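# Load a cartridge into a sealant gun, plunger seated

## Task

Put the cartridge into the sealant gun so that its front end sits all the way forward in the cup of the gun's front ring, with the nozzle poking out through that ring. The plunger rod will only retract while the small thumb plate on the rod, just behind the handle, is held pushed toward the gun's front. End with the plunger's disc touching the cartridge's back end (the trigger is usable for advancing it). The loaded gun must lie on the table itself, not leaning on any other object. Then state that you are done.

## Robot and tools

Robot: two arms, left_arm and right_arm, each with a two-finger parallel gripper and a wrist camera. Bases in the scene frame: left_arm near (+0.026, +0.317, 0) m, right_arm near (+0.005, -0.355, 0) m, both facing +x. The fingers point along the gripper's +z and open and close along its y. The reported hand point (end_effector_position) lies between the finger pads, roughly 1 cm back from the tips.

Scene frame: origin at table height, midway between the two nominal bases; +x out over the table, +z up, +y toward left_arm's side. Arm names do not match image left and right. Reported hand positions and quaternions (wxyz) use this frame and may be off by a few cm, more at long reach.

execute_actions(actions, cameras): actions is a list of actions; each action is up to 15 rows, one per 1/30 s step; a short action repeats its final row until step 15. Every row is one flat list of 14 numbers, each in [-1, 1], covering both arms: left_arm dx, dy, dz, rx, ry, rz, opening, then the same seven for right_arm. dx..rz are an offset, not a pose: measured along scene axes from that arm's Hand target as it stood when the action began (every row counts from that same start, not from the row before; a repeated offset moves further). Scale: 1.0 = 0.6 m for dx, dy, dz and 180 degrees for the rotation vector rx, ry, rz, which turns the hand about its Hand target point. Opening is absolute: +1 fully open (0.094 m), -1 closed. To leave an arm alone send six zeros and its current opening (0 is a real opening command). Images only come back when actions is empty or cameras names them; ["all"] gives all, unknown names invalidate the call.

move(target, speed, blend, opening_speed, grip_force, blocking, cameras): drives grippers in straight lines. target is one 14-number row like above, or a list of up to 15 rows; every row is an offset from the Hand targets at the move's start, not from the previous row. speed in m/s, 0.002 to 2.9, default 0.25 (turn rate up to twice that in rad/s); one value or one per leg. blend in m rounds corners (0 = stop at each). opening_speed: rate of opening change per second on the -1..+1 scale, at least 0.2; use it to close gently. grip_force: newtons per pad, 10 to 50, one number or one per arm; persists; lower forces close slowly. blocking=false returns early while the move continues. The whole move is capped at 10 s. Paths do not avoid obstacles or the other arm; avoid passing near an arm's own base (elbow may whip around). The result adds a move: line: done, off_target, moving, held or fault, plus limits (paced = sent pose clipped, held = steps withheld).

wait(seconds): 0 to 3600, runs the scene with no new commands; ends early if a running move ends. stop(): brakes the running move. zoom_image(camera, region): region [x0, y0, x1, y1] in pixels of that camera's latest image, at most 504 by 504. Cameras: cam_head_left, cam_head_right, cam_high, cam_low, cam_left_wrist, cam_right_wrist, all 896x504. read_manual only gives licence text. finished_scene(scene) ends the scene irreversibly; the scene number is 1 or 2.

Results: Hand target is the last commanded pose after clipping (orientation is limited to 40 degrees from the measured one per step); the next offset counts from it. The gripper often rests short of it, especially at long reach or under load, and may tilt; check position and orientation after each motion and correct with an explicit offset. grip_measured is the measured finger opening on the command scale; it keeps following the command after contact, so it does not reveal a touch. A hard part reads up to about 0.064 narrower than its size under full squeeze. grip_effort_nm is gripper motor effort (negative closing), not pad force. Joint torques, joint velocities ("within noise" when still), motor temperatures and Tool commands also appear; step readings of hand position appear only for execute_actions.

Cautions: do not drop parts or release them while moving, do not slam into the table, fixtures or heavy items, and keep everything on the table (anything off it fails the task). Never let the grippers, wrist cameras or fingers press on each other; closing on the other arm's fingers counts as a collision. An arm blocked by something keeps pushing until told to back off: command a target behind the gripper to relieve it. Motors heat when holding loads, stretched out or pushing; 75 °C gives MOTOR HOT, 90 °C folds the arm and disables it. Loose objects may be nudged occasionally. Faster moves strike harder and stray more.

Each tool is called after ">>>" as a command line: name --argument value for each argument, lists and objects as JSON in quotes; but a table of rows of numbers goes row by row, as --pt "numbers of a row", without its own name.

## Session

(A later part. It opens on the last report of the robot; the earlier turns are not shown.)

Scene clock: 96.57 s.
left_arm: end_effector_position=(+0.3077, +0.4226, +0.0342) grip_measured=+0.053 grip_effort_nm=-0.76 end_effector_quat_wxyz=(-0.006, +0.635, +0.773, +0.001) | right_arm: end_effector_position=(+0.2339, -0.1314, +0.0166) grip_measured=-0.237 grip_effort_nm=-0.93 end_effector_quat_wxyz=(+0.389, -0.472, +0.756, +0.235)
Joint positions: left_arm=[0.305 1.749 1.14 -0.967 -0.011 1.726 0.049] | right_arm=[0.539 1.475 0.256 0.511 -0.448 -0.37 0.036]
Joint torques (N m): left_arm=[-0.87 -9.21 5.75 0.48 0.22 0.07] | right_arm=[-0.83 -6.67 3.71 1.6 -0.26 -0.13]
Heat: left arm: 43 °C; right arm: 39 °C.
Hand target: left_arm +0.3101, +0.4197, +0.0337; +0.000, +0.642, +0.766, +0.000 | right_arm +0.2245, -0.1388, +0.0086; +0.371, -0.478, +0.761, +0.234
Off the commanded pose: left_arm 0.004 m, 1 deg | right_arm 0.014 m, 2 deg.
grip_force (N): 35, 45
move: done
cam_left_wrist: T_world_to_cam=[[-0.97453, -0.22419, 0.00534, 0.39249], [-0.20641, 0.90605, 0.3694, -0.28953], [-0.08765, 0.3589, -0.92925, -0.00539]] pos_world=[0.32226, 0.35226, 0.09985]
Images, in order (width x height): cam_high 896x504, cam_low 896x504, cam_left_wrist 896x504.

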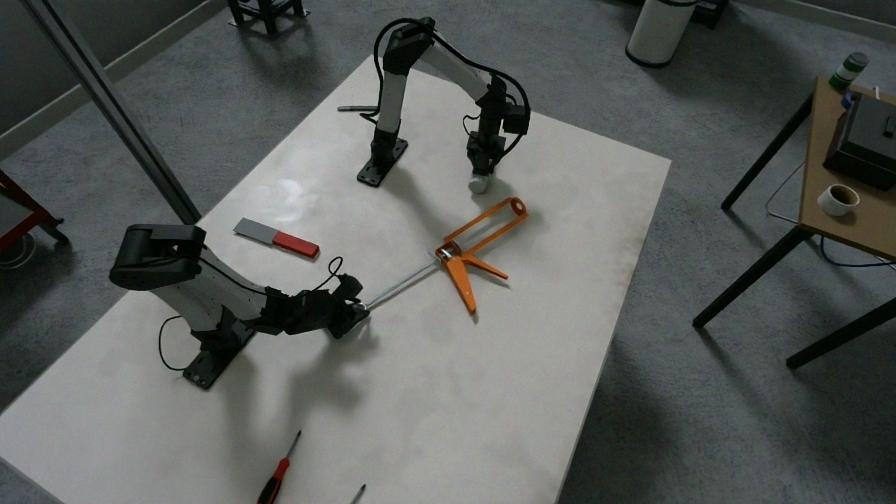

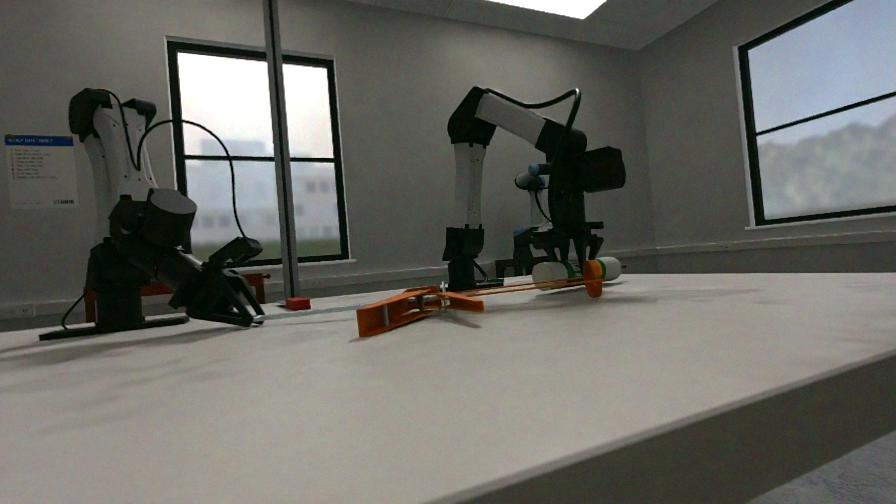

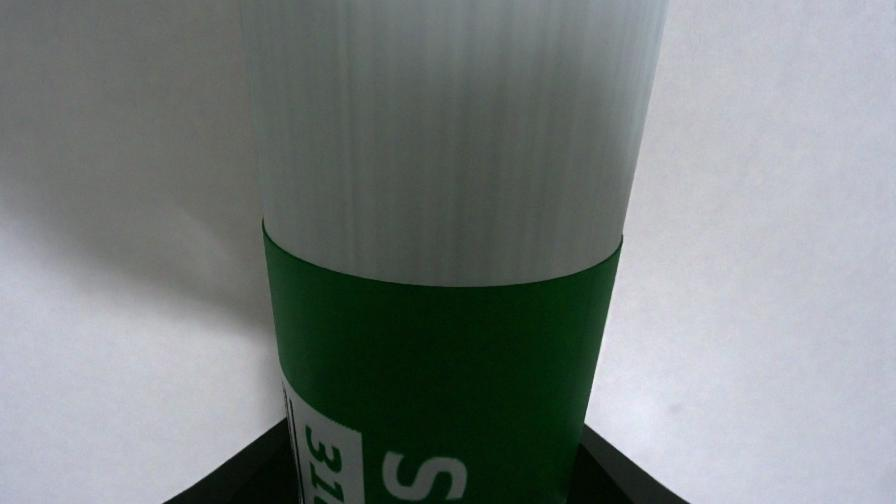

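>>> move --pt "0 0 -0.012 0 0 0 0.0 0 0 0 0 0 0 -0.35" --pt "0 0 -0.012 0 0 0 0.6 0 0 0 0 0 0 -0.35" --pt "0 0 0.14 0 0 0 0.6 0 0 0 0 0 0 -0.35" --pt "0.02 0.07 0.14 0 0 0.5 0.8 0 0 0 0 0 0 -0.35" --pt "0.01 0.12 0.14 0 0 1.0 0.8 0 0 0 0 0 0 -0.35" --speed '[0.05,0.1,0.15,0.4,0.4]' --cameras '["cam_left_wrist","cam_high","cam_low"]'

Scene clock: 105.67 s.
left_arm: end_effector_position=(+0.3131, +0.4891, +0.1167) grip_measured=+0.797 grip_effort_nm=0.13 end_effector_quat_wxyz=(-0.003, +0.759, -0.651, -0.004) | right_arm: end_effector_position=(+0.2339, -0.1314, +0.0166) grip_measured=-0.237 grip_effort_nm=-0.93 end_effector_quat_wxyz=(+0.389, -0.472, +0.756, +0.235)
Joint positions: left_arm=[0.489 1.807 1.545 -1.306 -0.009 -1.19 0.084] | right_arm=[0.539 1.475 0.256 0.511 -0.448 -0.37 0.036]
Joint torques (N m): left_arm=[0.32 -8.66 8.68 0.26 0.1 -0.21] | right_arm=[-0.84 -6.65 3.67 1.6 -0.26 -0.13]
Heat: left arm: 41 °C; right arm: 39 °C.
Hand target: left_arm +0.3161, +0.4917, +0.1177; +0.000, +0.766, -0.642, +0.000 | right_arm +0.2245, -0.1388, +0.0086; +0.371, -0.478, +0.761, +0.234
Off the commanded pose: left_arm 0.004 m, 1 deg | right_arm 0.014 m, 2 deg.
grip_force (N): 35, 45
move: done
cam_left_wrist: T_world_to_cam=[[0.9831, 0.18307, -0.00174, -0.39909], [0.17204, -0.92053, 0.35075, 0.39799], [0.06261, -0.34512, -0.93647, 0.34594]] pos_world=[0.30222, 0.55882, 0.18368]
Images, in order (width x height): cam_high 896x504, cam_low 896x504, cam_left_wrist 896x504.

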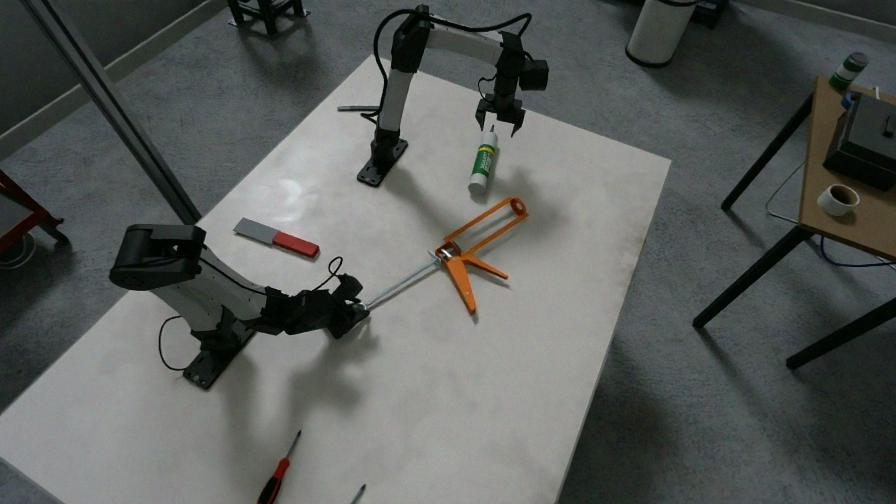

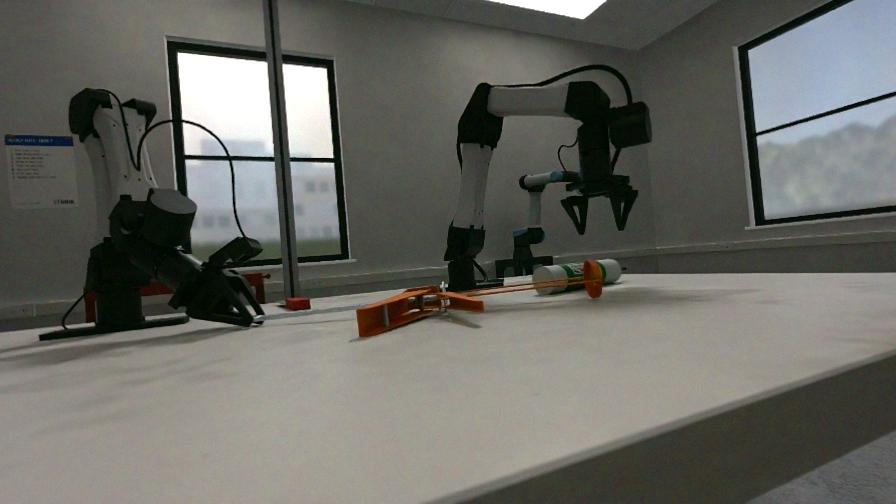

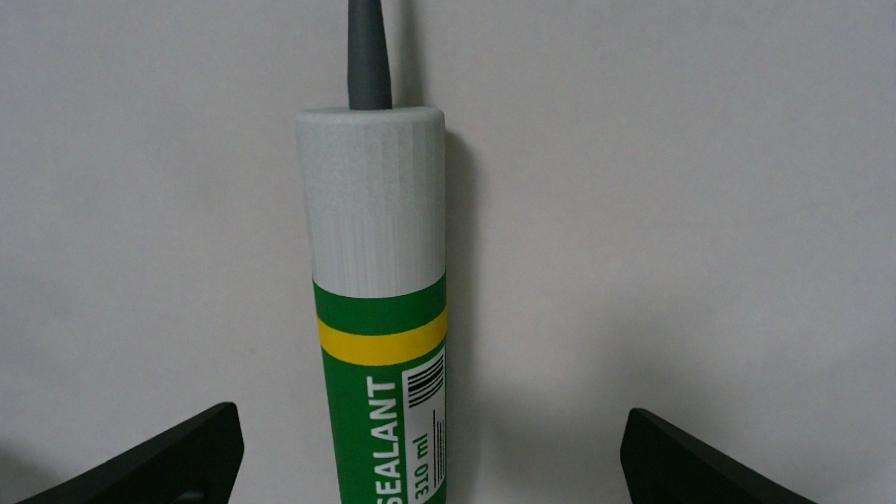

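>>> move --pt "0.083 0 -0.12 0 0 0.008 0.8 0 0 0 0 0 0 -0.35" --pt "0.083 0 -0.187 0 0 0.008 0.8 0 0 0 0 0 0 -0.35" --speed '[0.2,0.04]' --cameras '["cam_left_wrist"]'

Scene clock: 109.13 s.
left_arm: end_effector_position=(+0.3678, +0.4962, +0.0155) grip_measured=+0.797 grip_effort_nm=0.13 end_effector_quat_wxyz=(-0.011, +0.771, -0.637, +0.000) | right_arm: end_effector_position=(+0.2339, -0.1314, +0.0166) grip_measured=-0.237 grip_effort_nm=-0.92 end_effector_quat_wxyz=(+0.389, -0.472, +0.756, +0.235)
Joint positions: left_arm=[0.432 2.054 1.475 -0.97 -0.008 -1.283 0.084] | right_arm=[0.539 1.475 0.256 0.511 -0.448 -0.37 0.036]
Joint torques (N m): left_arm=[-0.72 -10.95 4.82 0.52 0.09 -0.21] | right_arm=[-0.83 -6.67 3.69 1.6 -0.27 -0.13]
Heat: left arm: 41 °C; right arm: 39 °C.
Hand target: left_arm +0.3659, +0.4918, +0.0055; +0.000, +0.775, -0.633, +0.000 | right_arm +0.2245, -0.1388, +0.0086; +0.371, -0.478, +0.761, +0.234
Off the commanded pose: left_arm 0.011 m, 1 deg | right_arm 0.014 m, 2 deg.
grip_force (N): 35, 45
move: off_target (left_arm)
cam_left_wrist: T_world_to_cam=[[0.97553, 0.21921, 0.01702, -0.46971], [0.19985, -0.91631, 0.34705, 0.41819], [0.09167, -0.33516, -0.93769, 0.23464]] pos_world=[0.35313, 0.5648, 0.08288]

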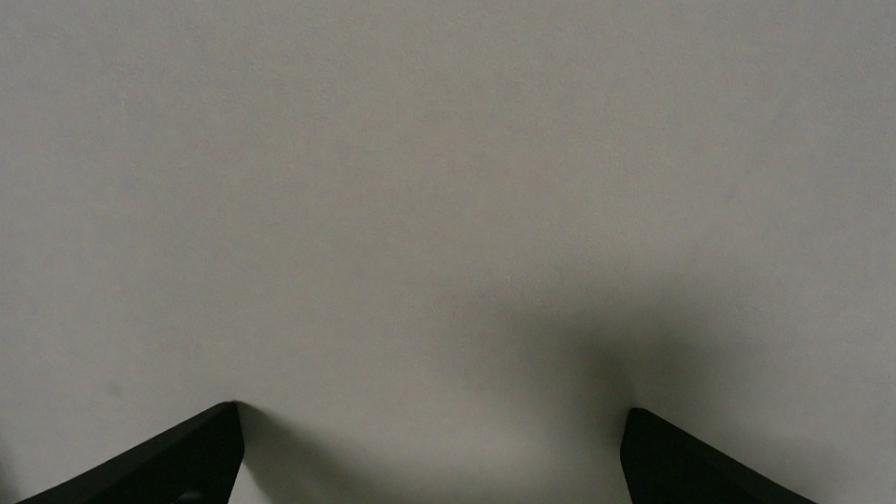

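>>> move --pt "0 0 -0.015 0 0 0 0.8 0 0 0 0 0 0 -0.35" --speed '[0.04]' --cameras '["cam_left_wrist"]'

Scene clock: 109.80 s.
left_arm: end_effector_position=(+0.3682, +0.4964, +0.0142) grip_measured=+0.797 grip_effort_nm=0.13 end_effector_quat_wxyz=(-0.013, +0.771, -0.637, +0.001) | right_arm: end_effector_position=(+0.2339, -0.1314, +0.0166) grip_measured=-0.237 grip_effort_nm=-0.92 end_effector_quat_wxyz=(+0.389, -0.472, +0.756, +0.235)
Joint positions: left_arm=[0.432 2.054 1.469 -0.961 -0.008 -1.283 0.084] | right_arm=[0.539 1.475 0.256 0.511 -0.448 -0.37 0.036]
Joint torques (N m): left_arm=[-0.68 -9.8 3.38 0.74 0.09 -0.21] | right_arm=[-0.81 -6.64 3.7 1.6 -0.26 -0.13]
Heat: left arm: 41 °C; right arm: 39 °C.
Hand target: left_arm +0.3659, +0.4918, -0.0035; +0.000, +0.774, -0.633, +0.000 | right_arm +0.2245, -0.1388, +0.0086; +0.371, -0.478, +0.761, +0.234
Off the commanded pose: left_arm 0.018 m, 2 deg | right_arm 0.014 m, 2 deg.
grip_force (N): 35, 45
move: off_target (left_arm)
cam_left_wrist: T_world_to_cam=[[0.97546, 0.21918, 0.02108, -0.47021], [0.19856, -0.91698, 0.34601, 0.4197], [0.09517, -0.33333, -0.93799, 0.23123]] pos_world=[0.35333, 0.565, 0.08159]

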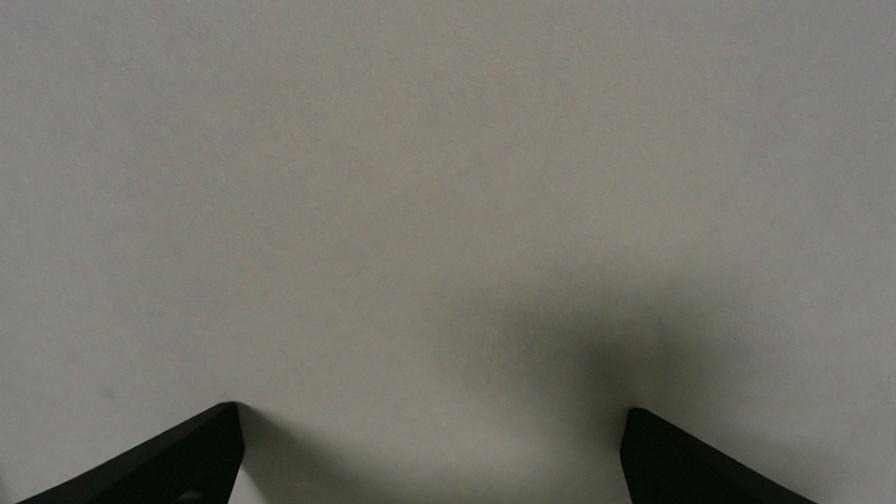

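>>> move --pt "0 0 0.17 0 0 0 0.8 0 0 0 0 0 0 -0.35" --pt "-0.128 -0.010 0.17 0 0 0 0.8 0 0 0 0 0 0 -0.35" --pt "-0.128 -0.010 0.08 0 0 0 0.8 0 0 0 0 0 0 -0.35" --speed '[0.2,0.2,0.15]' --cameras '["cam_left_wrist"]'

Scene clock: 113.97 s.
left_arm: end_effector_position=(+0.2918, +0.4867, +0.0526) grip_measured=+0.797 grip_effort_nm=0.13 end_effector_quat_wxyz=(-0.010, +0.775, -0.632, +0.000) | right_arm: end_effector_position=(+0.2339, -0.1314, +0.0166) grip_measured=-0.237 grip_effort_nm=-0.92 end_effector_quat_wxyz=(+0.389, -0.472, +0.756, +0.235)
Joint positions: left_arm=[0.518 1.757 1.226 -1.02 -0.006 -1.208 0.084] | right_arm=[0.539 1.475 0.256 0.511 -0.448 -0.37 0.036]
Joint torques (N m): left_arm=[0.17 -8.32 4.74 0.52 0.06 -0.03] | right_arm=[-0.85 -6.67 3.71 1.6 -0.26 -0.13]
Heat: left arm: 41 °C; right arm: 39 °C.
Hand target: left_arm +0.2890, +0.4858, +0.0445; +0.000, +0.774, -0.633, +0.000 | right_arm +0.2245, -0.1388, +0.0086; +0.371, -0.478, +0.761, +0.234
Off the commanded pose: left_arm 0.009 m, 1 deg | right_arm 0.014 m, 2 deg.
grip_force (N): 35, 45
move: done
cam_left_wrist: T_world_to_cam=[[0.97308, 0.23, 0.0144, -0.39864], [0.21074, -0.91342, 0.34822, 0.40731], [0.09325, -0.33581, -0.9373, 0.27299]] pos_world=[0.27662, 0.5554, 0.11978]

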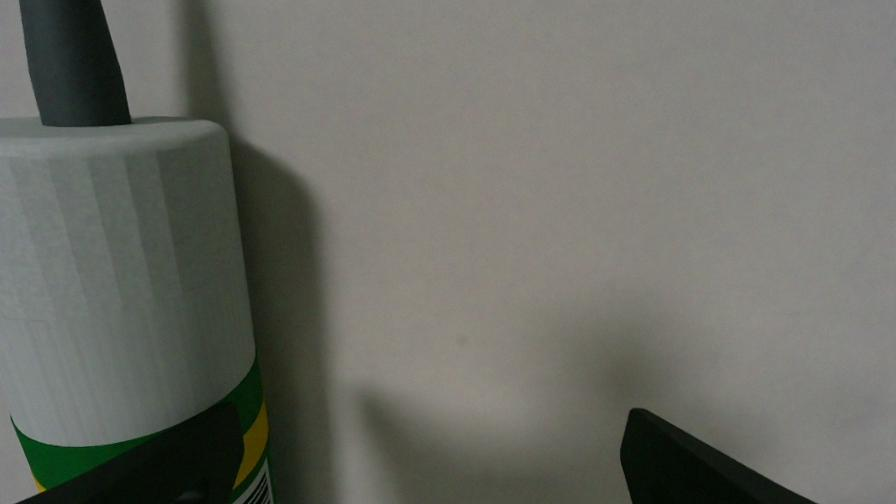

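>>> move --pt "0 0 0.126 0 0 0 0.8 0 0 0 0 0 0 -0.35" --pt "-0.1125 -0.015 0.126 0 0 0 0.8 0 0 0 0 0 0 -0.35" --speed '[0.1,0.2]' --cameras '["cam_left_wrist","cam_high"]'

Scene clock: 117.33 s.
left_arm: end_effector_position=(+0.2255, +0.4788, +0.1202) grip_measured=+0.797 grip_effort_nm=0.13 end_effector_quat_wxyz=(-0.001, +0.774, -0.633, -0.003) | right_arm: end_effector_position=(+0.2339, -0.1314, +0.0166) grip_measured=-0.237 grip_effort_nm=-0.92 end_effector_quat_wxyz=(+0.389, -0.472, +0.756, +0.235)
Joint positions: left_arm=[0.63 1.512 1.237 -1.295 -0.006 -1.095 0.084] | right_arm=[0.539 1.475 0.256 0.511 -0.448 -0.37 0.036]
Joint torques (N m): left_arm=[0.39 -8.4 5 0.31 0.06 -0.03] | right_arm=[-0.83 -6.64 3.7 1.61 -0.26 -0.13]
Heat: left arm: 41 °C; right arm: 39 °C.
Hand target: left_arm +0.2215, +0.4768, +0.1201; +0.000, +0.774, -0.633, +0.000 | right_arm +0.2245, -0.1388, +0.0086; +0.371, -0.478, +0.761, +0.234
Off the commanded pose: left_arm 0.005 m, 0 deg | right_arm 0.014 m, 2 deg.
grip_force (N): 35, 45
move: done
cam_left_wrist: T_world_to_cam=[[0.97335, 0.2293, -0.00321, -0.3309], [0.21557, -0.91012, 0.35386, 0.38707], [0.07822, -0.34513, -0.93529, 0.34759]] pos_world=[0.21145, 0.54812, 0.18707]
Images, in order (width x height): cam_high 896x504, cam_left_wrist 896x504.

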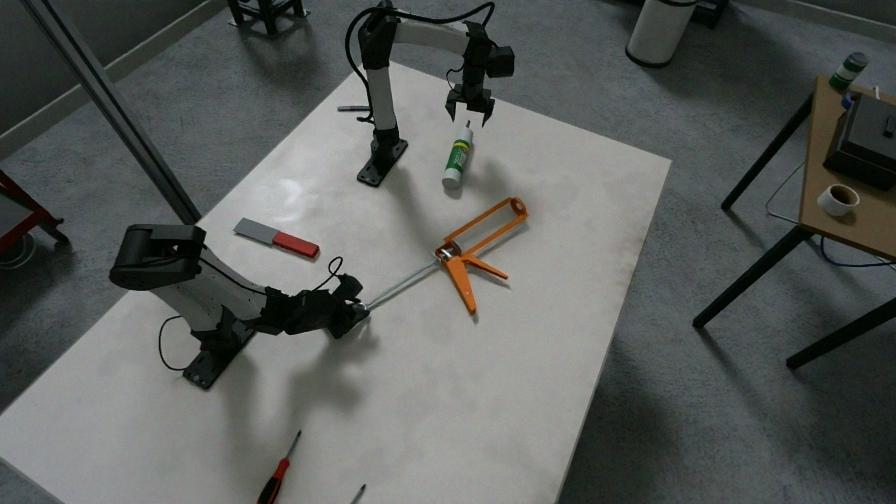

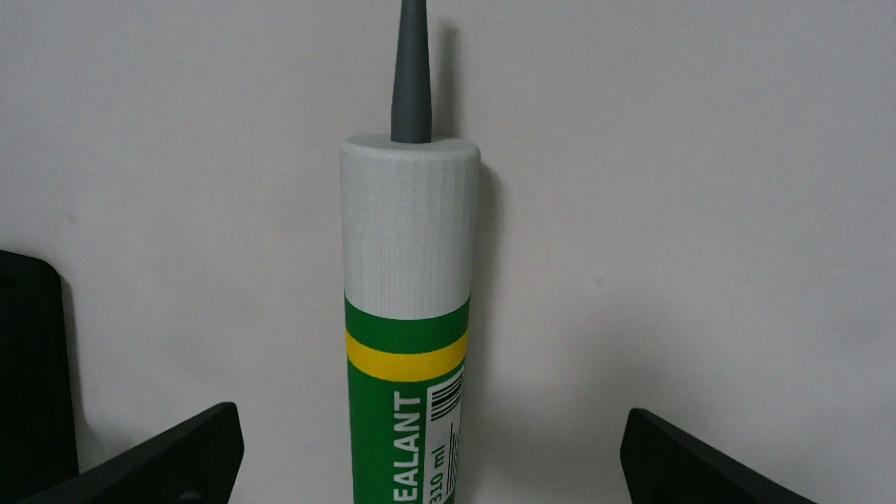

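>>> move --pt "-0.0175 -0.015 -0.05 0 0 0 0.8 0 0 0 0 0 0 -0.35" --pt "-0.0175 -0.015 -0.148 0 0 0 0.8 0 0 0 0 0 0 -0.35" --speed '[0.1,0.1]' --cameras '["cam_left_wrist"]'

Scene clock: 120.03 s.
left_arm: end_effector_position=(+0.2134, +0.4690, +0.0370) grip_measured=+0.797 grip_effort_nm=0.13 end_effector_quat_wxyz=(-0.007, +0.774, -0.633, -0.002) | right_arm: end_effector_position=(+0.2339, -0.1314, +0.0166) grip_measured=-0.237 grip_effort_nm=-0.93 end_effector_quat_wxyz=(+0.389, -0.472, +0.756, +0.235)
Joint positions: left_arm=[0.63 1.506 0.893 -0.944 -0.006 -1.095 0.084] | right_arm=[0.539 1.475 0.256 0.511 -0.448 -0.37 0.036]
Joint torques (N m): left_arm=[0.25 -5.44 4.81 0.56 0.07 -0.03] | right_arm=[-0.83 -6.67 3.7 1.6 -0.26 -0.13]
Heat: left arm: 40 °C; right arm: 39 °C.
Hand target: left_arm +0.2110, +0.4677, +0.0313; +0.000, +0.774, -0.633, +0.000 | right_arm +0.2245, -0.1388, +0.0086; +0.371, -0.478, +0.761, +0.234
Off the commanded pose: left_arm 0.006 m, 1 deg | right_arm 0.014 m, 2 deg.
grip_force (N): 35, 45
move: done
cam_left_wrist: T_world_to_cam=[[0.9735, 0.22852, 0.00815, -0.31712], [0.21141, -0.91305, 0.34878, 0.41271], [0.08714, -0.33781, -0.93717, 0.262]] pos_world=[0.19864, 0.5378, 0.10418]

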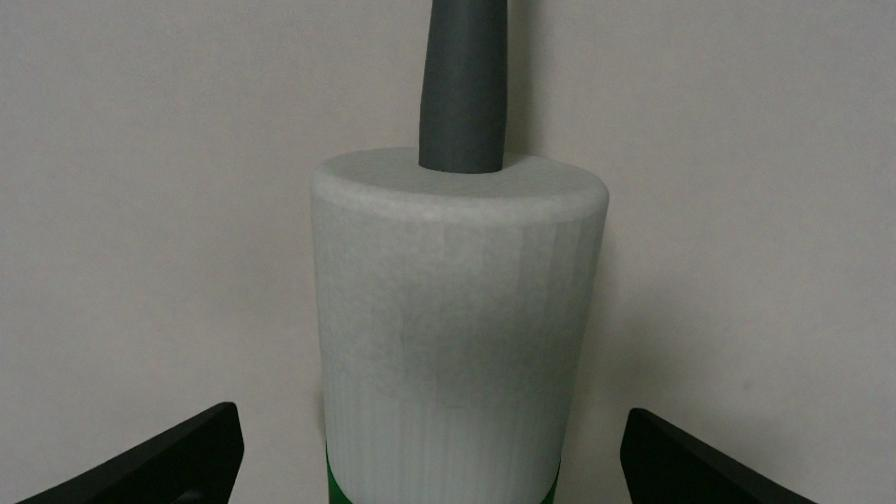

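>>> move --target '[0,0,0,0,0,0,0.0,0,0,0,0,0,0,-0.35]' --opening_speed 0.6 --grip_force '[45,45]' --cameras '["cam_left_wrist"]'

Scene clock: 122.03 s.
left_arm: end_effector_position=(+0.2137, +0.4693, +0.0370) grip_measured=+0.015 grip_effort_nm=-0.91 end_effector_quat_wxyz=(-0.008, +0.774, -0.633, -0.001) | right_arm: end_effector_position=(+0.2339, -0.1314, +0.0166) grip_measured=-0.237 grip_effort_nm=-0.92 end_effector_quat_wxyz=(+0.389, -0.472, +0.756, +0.235)
Joint positions: left_arm=[0.63 1.506 0.893 -0.942 -0.006 -1.094 0.048] | right_arm=[0.539 1.475 0.256 0.511 -0.448 -0.37 0.036]
Joint torques (N m): left_arm=[0.2 -5.37 4.78 0.52 0.08 -0.04] | right_arm=[-0.83 -6.64 3.69 1.6 -0.26 -0.13]
Heat: left arm: 40 °C; right arm: 39 °C.
Hand target: left_arm +0.2110, +0.4678, +0.0313; +0.000, +0.774, -0.633, +0.000 | right_arm +0.2245, -0.1388, +0.0086; +0.371, -0.478, +0.761, +0.234
Off the commanded pose: left_arm 0.007 m, 1 deg | right_arm 0.014 m, 2 deg.
grip_force (N): 45, 45
move: done
cam_left_wrist: T_world_to_cam=[[0.97367, 0.22777, 0.00982, -0.31726], [0.21021, -0.91362, 0.34801, 0.41342], [0.08824, -0.33678, -0.93744, 0.26139]] pos_world=[0.19893, 0.538, 0.10428]

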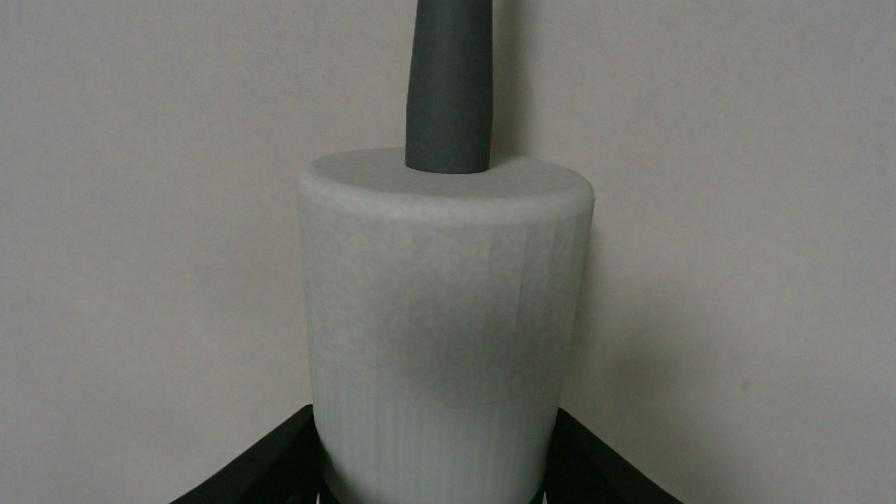

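>>> wait --seconds 0.1 --cameras '["cam_high","cam_head_left","cam_head_right","cam_low"]'

>>> zoom_image --camera "cam_high" --region '[420, 100, 560, 280]'

>>> zoom_image --camera "cam_head_right" --region '[280, 250, 480, 370]'

Scene clock: 122.90 s.
left_arm: end_effector_position=(+0.2137, +0.4693, +0.0370) grip_measured=+0.014 grip_effort_nm=-0.94 end_effector_quat_wxyz=(-0.008, +0.774, -0.633, -0.001) | right_arm: end_effector_position=(+0.2339, -0.1314, +0.0166) grip_measured=-0.237 grip_effort_nm=-0.92 end_effector_quat_wxyz=(+0.389, -0.472, +0.756, +0.235)
Joint positions: left_arm=[0.63 1.506 0.893 -0.942 -0.006 -1.094 0.048] | right_arm=[0.539 1.475 0.256 0.511 -0.448 -0.37 0.036]
Joint torques (N m): left_arm=[0.23 -5.39 4.78 0.51 0.07 -0.04] | right_arm=[-0.84 -6.69 3.69 1.61 -0.26 -0.13]
Heat: left arm: 39 °C; right arm: 39 °C.
Hand target: left_arm +0.2110, +0.4678, +0.0313; +0.000, +0.774, -0.633, +0.000 | right_arm +0.2245, -0.1388, +0.0086; +0.371, -0.478, +0.761, +0.234
Tool commands: left_gripper/opening=+0.0 right_gripper/opening=-0.35
Off the commanded pose: left_arm 0.007 m, 1 deg | right_arm 0.014 m, 2 deg.
grip_force (N): 45, 45
wait: 0.10 s; at rest from the start
Images, in order (width x height): cam_head_left 896x504, cam_head_right 896x504, cam_high 896x504, cam_low 896x504.

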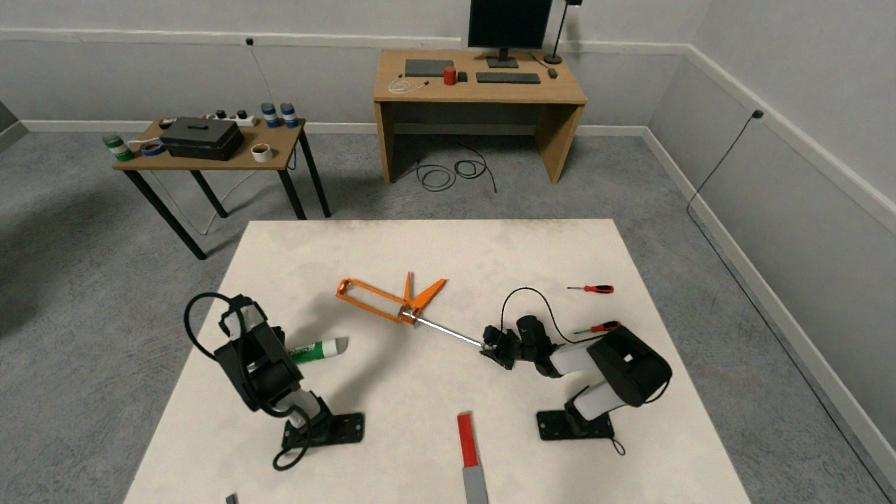

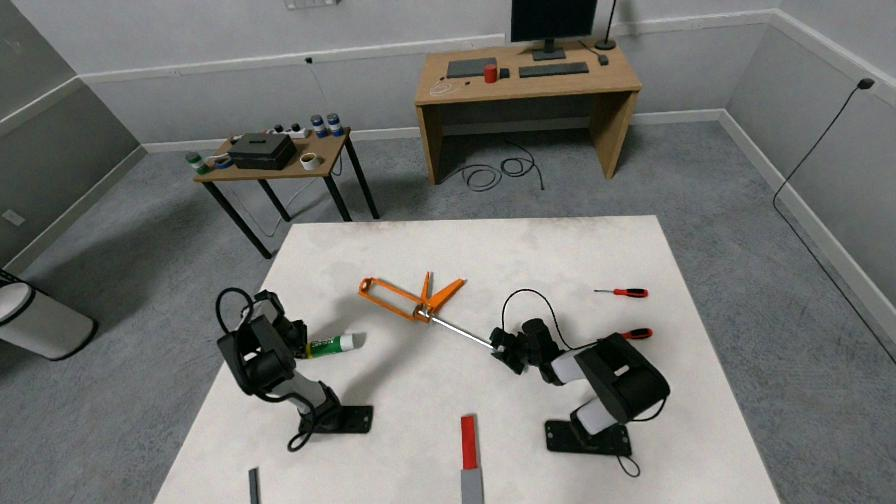

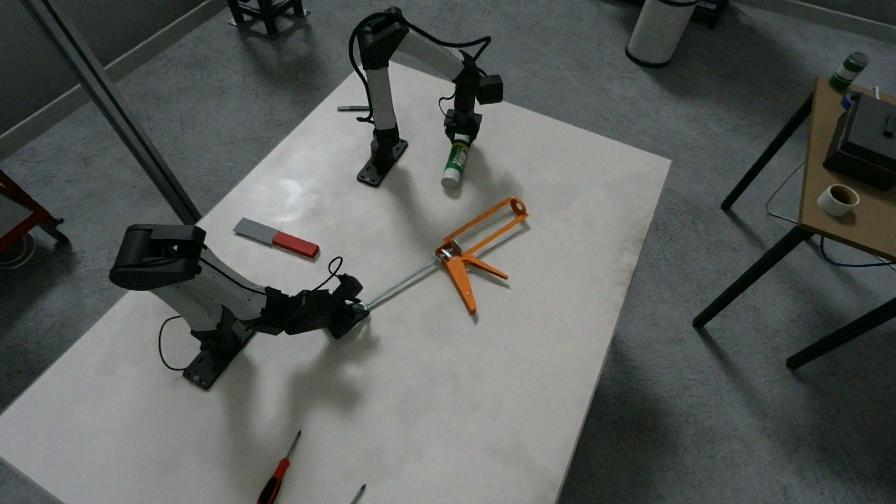

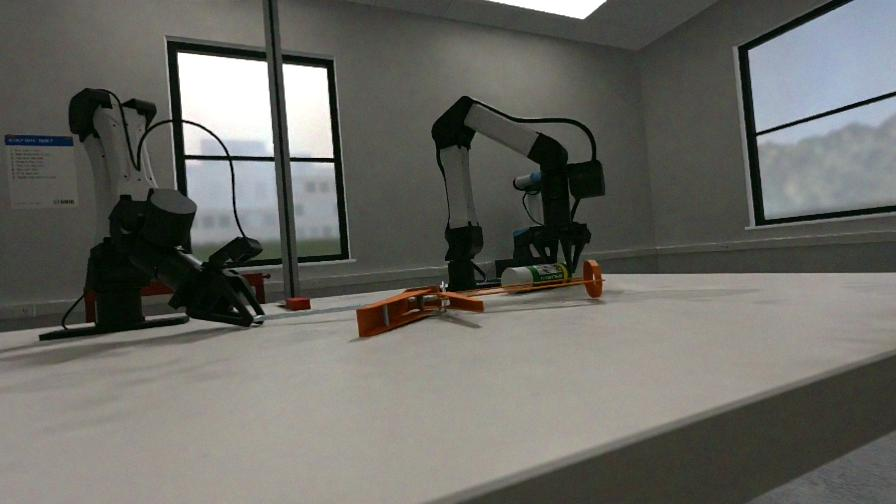

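Scaled by 2.800 from the camera's image (finer frame: 1280x720).

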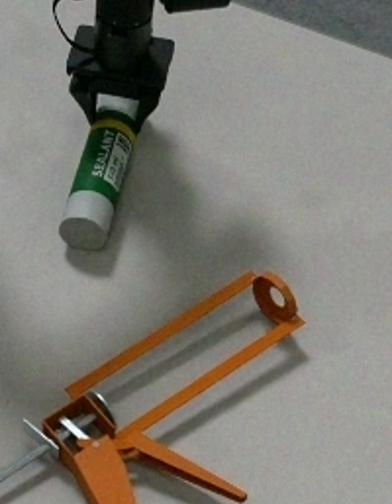

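Scaled by 2.520 from the camera's image (finer frame: 1280x720).

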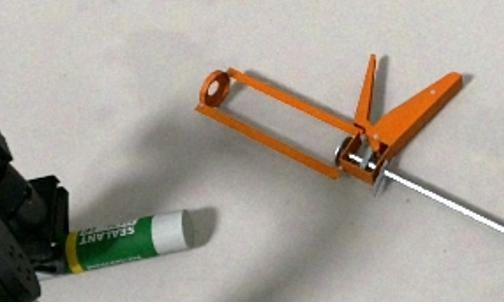

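>>> move --pt "0 0 0 0 0 0 0.8 0 0 0 0 0 0 -0.35" --pt "0 0 0.164 0 0 0 0.8 0 0 0 0 0 0 -0.35" --pt "0.148 -0.363 0.164 0 0 -0.361 -1 0 0 0 0 0 0 -0.35" --pt "0.145 -0.67 0.1145 0.167 0.1235 -0.702 -1 0 0 0 0 0 0 -0.35" --speed '[0.1,0.15,0.35,0.3]' --cameras '["cam_left_wrist","cam_high"]'

Scene clock: 136.53 s.
left_arm: end_effector_position=(+0.2938, +0.0678, +0.1002) grip_measured=-0.986 grip_effort_nm=-0.78 end_effector_quat_wxyz=(+0.060, +0.232, +0.940, +0.242) | right_arm: end_effector_position=(+0.2339, -0.1314, +0.0166) grip_measured=-0.237 grip_effort_nm=-0.92 end_effector_quat_wxyz=(+0.389, -0.472, +0.756, +0.235)
Joint positions: left_arm=[-1.002 2.141 1.856 -1.532 -0.445 -0.529 0.001] | right_arm=[0.539 1.475 0.256 0.511 -0.448 -0.37 0.036]
Joint torques (N m): left_arm=[-0.54 -11.41 8.14 -0.22 -0.43 -0.06] | right_arm=[-0.85 -6.65 3.69 1.61 -0.25 -0.13]
Motor temperatures (°C): left_arm=[23 37 35 25 23 22 24] | right_arm=[24 36 32 39 23 21 26]
Heat: left arm: 37 °C; right arm: 39 °C.
Hand target: left_arm +0.2981, +0.0659, +0.1001; +0.064, +0.237, +0.936, +0.252 | right_arm +0.2245, -0.1388, +0.0086; +0.371, -0.478, +0.761, +0.234
Off the commanded pose: left_arm 0.005 m, 1 deg | right_arm 0.014 m, 2 deg.
grip_force (N): 45, 45
move: done
cam_left_wrist: T_world_to_cam=[[-0.37897, -0.78834, -0.48467, 0.21144], [-0.9186, 0.25705, 0.30017, 0.26488], [-0.11205, 0.55898, -0.82158, 0.16481]] pos_world=[0.34192, 0.00648, 0.15838]
Images, in order (width x height): cam_high 896x504, cam_left_wrist 896x504.

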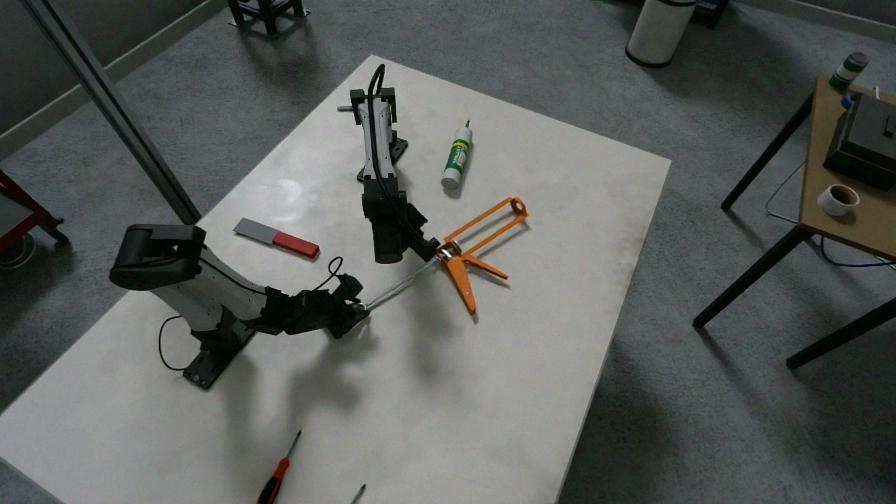

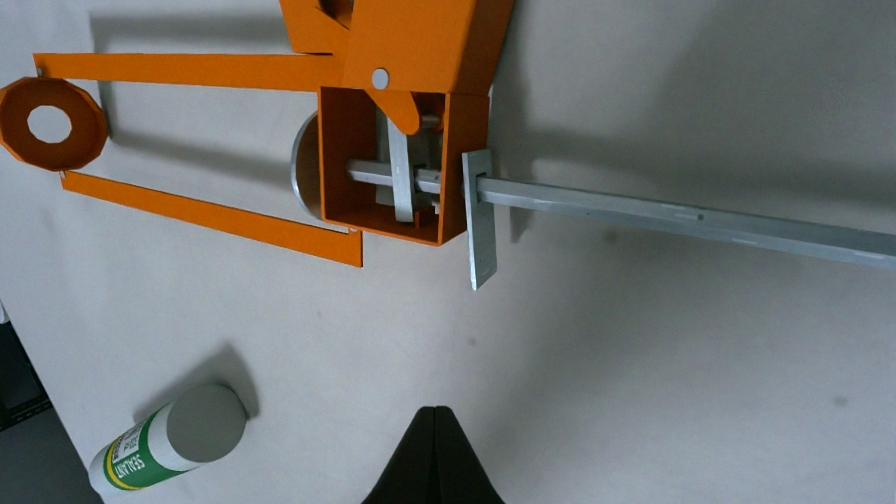

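>>> move --pt "0.009 -0.005 -0.05 0 0 0 -1 0 0 0 0 0 0 -0.35" --pt "0.009 -0.005 -0.138 0 0 0 -1 0 0 0 0 0 0 -0.35" --speed '[0.1,0.1]' --cameras '["cam_left_wrist"]'

Scene clock: 141.13 s.
left_arm: end_effector_position=(+0.3008, +0.0586, +0.0249) grip_measured=-0.986 grip_effort_nm=-0.78 end_effector_quat_wxyz=(+0.065, +0.234, +0.940, +0.240) | right_arm: end_effector_position=(+0.2339, -0.1314, +0.0166) grip_measured=-0.237 grip_effort_nm=-0.92 end_effector_quat_wxyz=(+0.389, -0.472, +0.756, +0.235)
Joint positions: left_arm=[-1.002 2.23 1.698 -1.272 -0.448 -0.522 0.001] | right_arm=[0.539 1.475 0.256 0.511 -0.448 -0.37 0.036]
Joint torques (N m): left_arm=[0.09 -12.38 4.74 0.01 -0.44 -0.04] | right_arm=[-0.84 -6.64 3.7 1.61 -0.25 -0.12]
Heat: left arm: 38 °C; right arm: 39 °C.
Hand target: left_arm +0.3035, +0.0628, +0.0173; +0.064, +0.237, +0.936, +0.251 | right_arm +0.2245, -0.1388, +0.0086; +0.371, -0.478, +0.761, +0.234
Off the commanded pose: left_arm 0.009 m, 1 deg | right_arm 0.014 m, 2 deg.
grip_force (N): 45, 45
move: done
cam_left_wrist: T_world_to_cam=[[-0.38149, -0.78907, -0.48149, 0.171], [-0.91862, 0.26557, 0.2926, 0.29597], [-0.10301, 0.55393, -0.82617, 0.10659]] pos_world=[0.34809, -0.00272, 0.08379]

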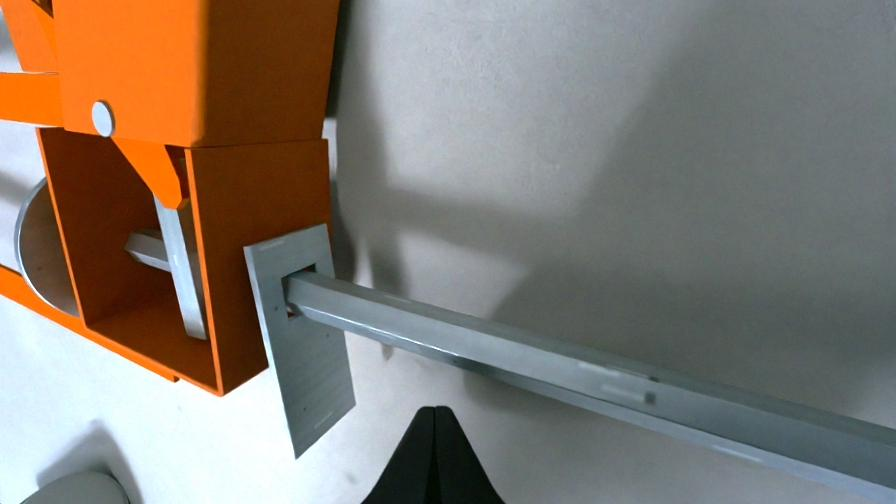

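>>> move --target '[0.0262,0.0483,0,0,0,0,-1,0,0,0,0,0,0,-0.35]' --speed 0.04 --cameras '["cam_left_wrist","cam_right_wrist"]'

Scene clock: 142.80 s.
left_arm: end_effector_position=(+0.3089, +0.0807, +0.0148) grip_measured=-0.986 grip_effort_nm=-0.78 end_effector_quat_wxyz=(+0.054, +0.246, +0.936, +0.244) | right_arm: end_effector_position=(+0.2339, -0.1314, +0.0166) grip_measured=-0.237 grip_effort_nm=-0.92 end_effector_quat_wxyz=(+0.389, -0.472, +0.756, +0.235)
Joint positions: left_arm=[-0.952 2.202 1.609 -1.203 -0.456 -0.443 0.001] | right_arm=[0.539 1.475 0.256 0.511 -0.448 -0.37 0.036]
Joint torques (N m): left_arm=[2.29 -15.19 3.74 0.1 -0.53 -0.02] | right_arm=[-0.85 -6.65 3.7 1.61 -0.26 -0.13]
Heat: left arm: 38 °C; right arm: 39 °C.
Hand target: left_arm +0.3193, +0.0918, +0.0174; +0.064, +0.237, +0.936, +0.251 | right_arm +0.2245, -0.1388, +0.0086; +0.371, -0.478, +0.761, +0.234
Off the commanded pose: left_arm 0.015 m, 2 deg | right_arm 0.014 m, 2 deg.
grip_force (N): 45, 45
move: off_target (left_arm)
cam_left_wrist: T_world_to_cam=[[-0.40781, -0.77348, -0.48521, 0.19368], [-0.90631, 0.27837, 0.31799, 0.29534], [-0.11089, 0.56943, -0.81453, 0.08789]] pos_world=[0.3564, 0.01754, 0.07165]
cam_right_wrist: T_world_to_cam=[[0.91295, -0.40392, 0.058, -0.27422], [-0.30213, -0.76462, -0.56927, 0.02528], [0.27429, 0.5022, -0.8201, 0.09716]] pos_world=[0.23134, -0.14023, 0.10998]

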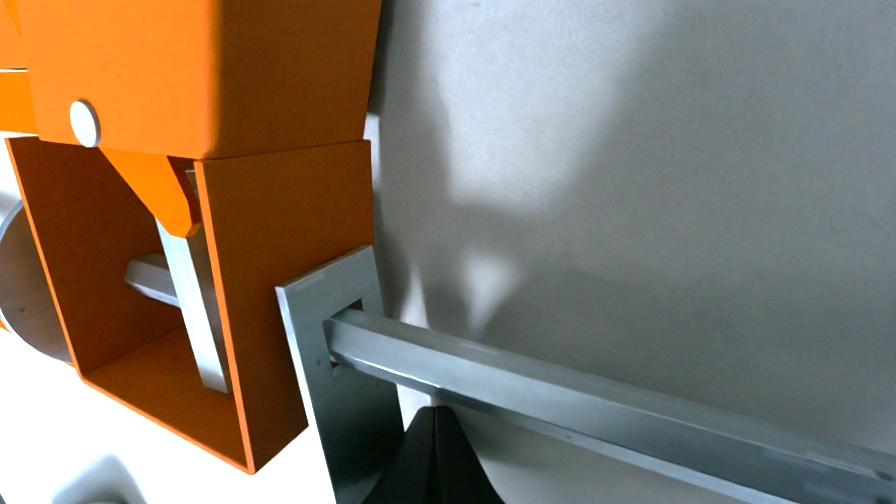

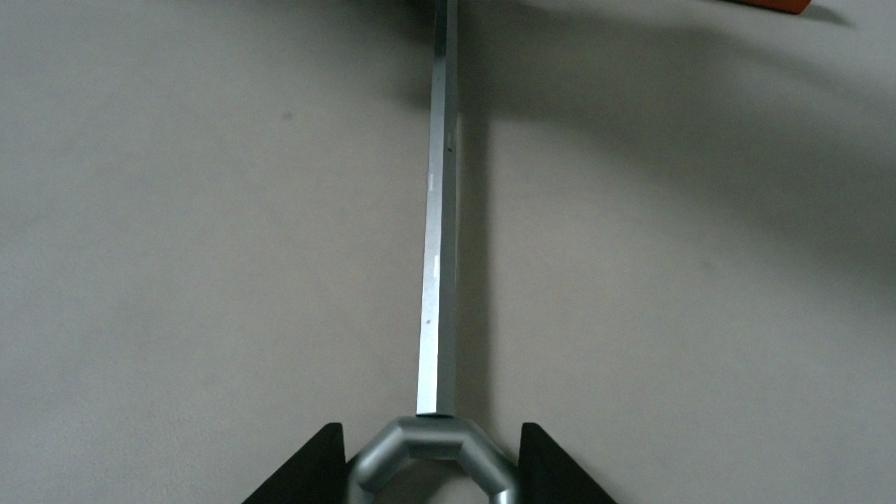

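>>> move --target '[0.0159,0.0293,0.008,0,0,0,-1,0,0,0,0,0,0,-0.35]' --speed 0.04 --cameras '["cam_left_wrist","cam_right_wrist"]'

Scene clock: 144.07 s.
left_arm: end_effector_position=(+0.3104, +0.0817, +0.0151) grip_measured=-0.986 grip_effort_nm=-0.78 end_effector_quat_wxyz=(+0.048, +0.251, +0.943, +0.212) | right_arm: end_effector_position=(+0.2339, -0.1313, +0.0168) grip_measured=-0.237 grip_effort_nm=-0.92 end_effector_quat_wxyz=(+0.389, -0.472, +0.755, +0.235)
Joint positions: left_arm=[-0.924 2.164 1.572 -1.157 -0.403 -0.393 0.001] | right_arm=[0.539 1.475 0.256 0.512 -0.449 -0.37 0.036]
Joint torques (N m): left_arm=[3.84 -14.87 3.6 -0.06 -1.1 0.03] | right_arm=[-0.81 -6.65 3.69 1.6 -0.25 -0.13]
Heat: left arm: 39 °C; right arm: 39 °C.
Hand target: left_arm +0.3288, +0.1092, +0.0222; +0.064, +0.237, +0.936, +0.251 | right_arm +0.2245, -0.1388, +0.0086; +0.371, -0.478, +0.761, +0.234
Off the commanded pose: left_arm 0.034 m, 5 deg | right_arm 0.015 m, 2 deg.
grip_force (N): 45, 45
move: off_target (left_arm)
cam_left_wrist: T_world_to_cam=[[-0.42658, -0.79764, -0.42638, 0.20213], [-0.89474, 0.30327, 0.32783, 0.29045], [-0.13218, 0.52135, -0.84305, 0.09863]] pos_world=[0.35913, 0.02173, 0.07412]
cam_right_wrist: T_world_to_cam=[[0.91314, -0.40349, 0.05806, -0.27419], [-0.30149, -0.76433, -0.57001, 0.02545], [0.27437, 0.50299, -0.81959, 0.09731]] pos_world=[0.23134, -0.14012, 0.11018]

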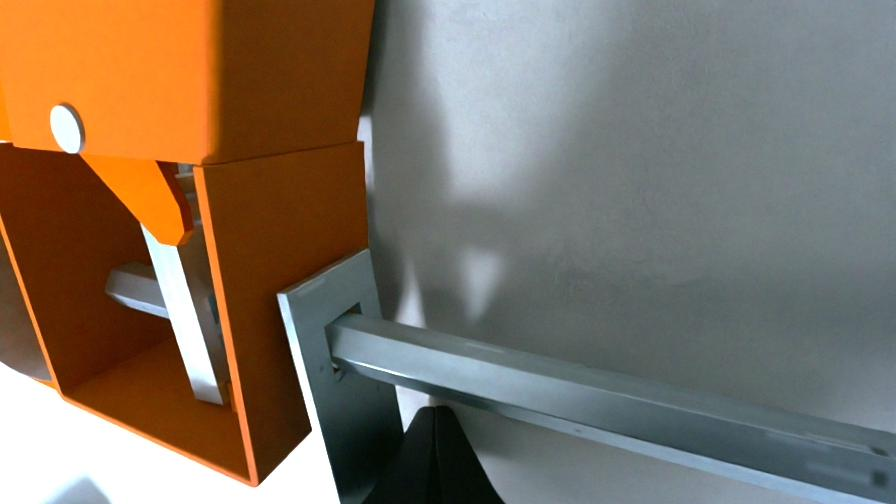

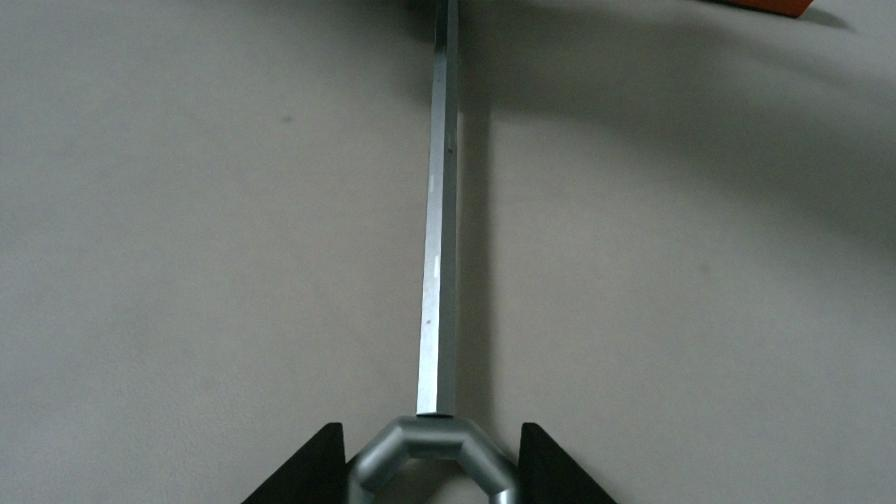

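>>> move --pt "-0.042 -0.0773 0.038 0 0 0 -1 0 0 0 0 0 0 -0.35" --pt "-0.042 -0.0773 0.0 0 0 0 -1 0 0 0 0 0 0 -0.35" --pt "-0.006 -0.0103 0.008 0 0 0 -1 0 0 0 0 0 0 -0.35" --speed '[0.06,0.06,0.04]' --cameras '["cam_left_wrist","cam_right_wrist"]'

Scene clock: 148.67 s.
left_arm: end_effector_position=(+0.3096, +0.0812, +0.0156) grip_measured=-0.986 grip_effort_nm=-0.78 end_effector_quat_wxyz=(+0.046, +0.249, +0.942, +0.222) | right_arm: end_effector_position=(+0.2337, -0.1314, +0.0166) grip_measured=-0.237 grip_effort_nm=-0.93 end_effector_quat_wxyz=(+0.389, -0.472, +0.756, +0.235)
Joint positions: left_arm=[-0.931 2.18 1.593 -1.183 -0.415 -0.411 0.001] | right_arm=[0.539 1.475 0.256 0.51 -0.449 -0.37 0.036]
Joint torques (N m): left_arm=[3.06 -16.1 4 -0.17 -0.96 -0.04] | right_arm=[-0.83 -6.65 3.7 1.61 -0.24 -0.12]
Heat: left arm: 40 °C; right arm: 39 °C.
Hand target: left_arm +0.3252, +0.1031, +0.0269; +0.064, +0.237, +0.936, +0.251 | right_arm +0.2245, -0.1388, +0.0086; +0.371, -0.478, +0.761, +0.234
Off the commanded pose: left_arm 0.029 m, 4 deg | right_arm 0.014 m, 2 deg.
grip_force (N): 45, 45
move: off_target (left_arm)
cam_left_wrist: T_world_to_cam=[[-0.42076, -0.79169, -0.44293, 0.19956], [-0.89732, 0.29144, 0.33149, 0.29142], [-0.13335, 0.53692, -0.83303, 0.09807]] pos_world=[0.35854, 0.0204, 0.07349]
cam_right_wrist: T_world_to_cam=[[0.91322, -0.4034, 0.05736, -0.27401], [-0.30203, -0.76467, -0.56925, 0.0253], [0.2735, 0.50253, -0.82016, 0.09737]] pos_world=[0.23124, -0.14012, 0.10998]

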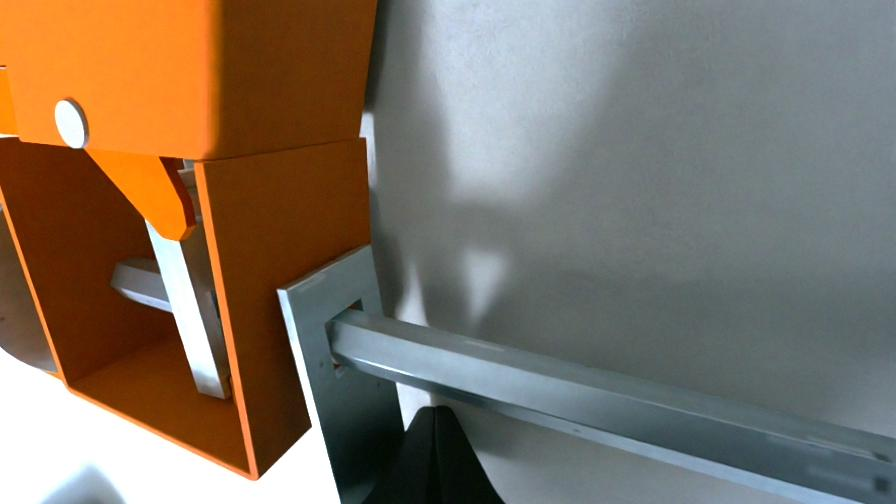

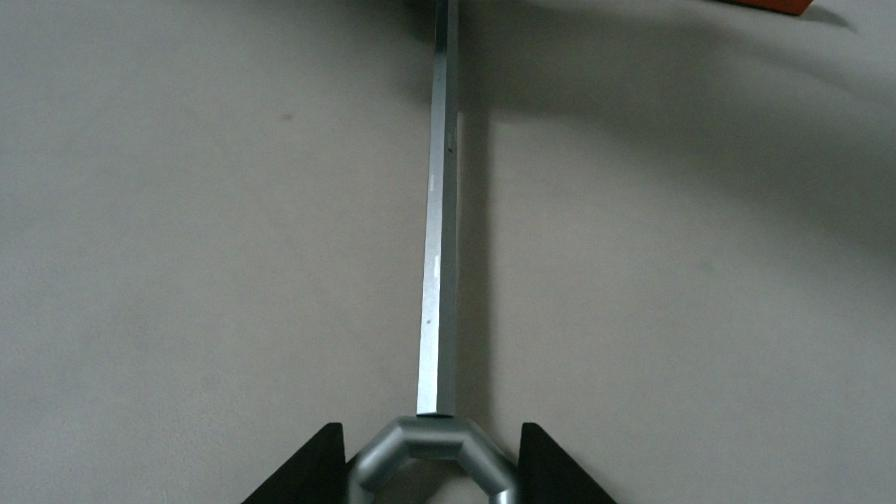

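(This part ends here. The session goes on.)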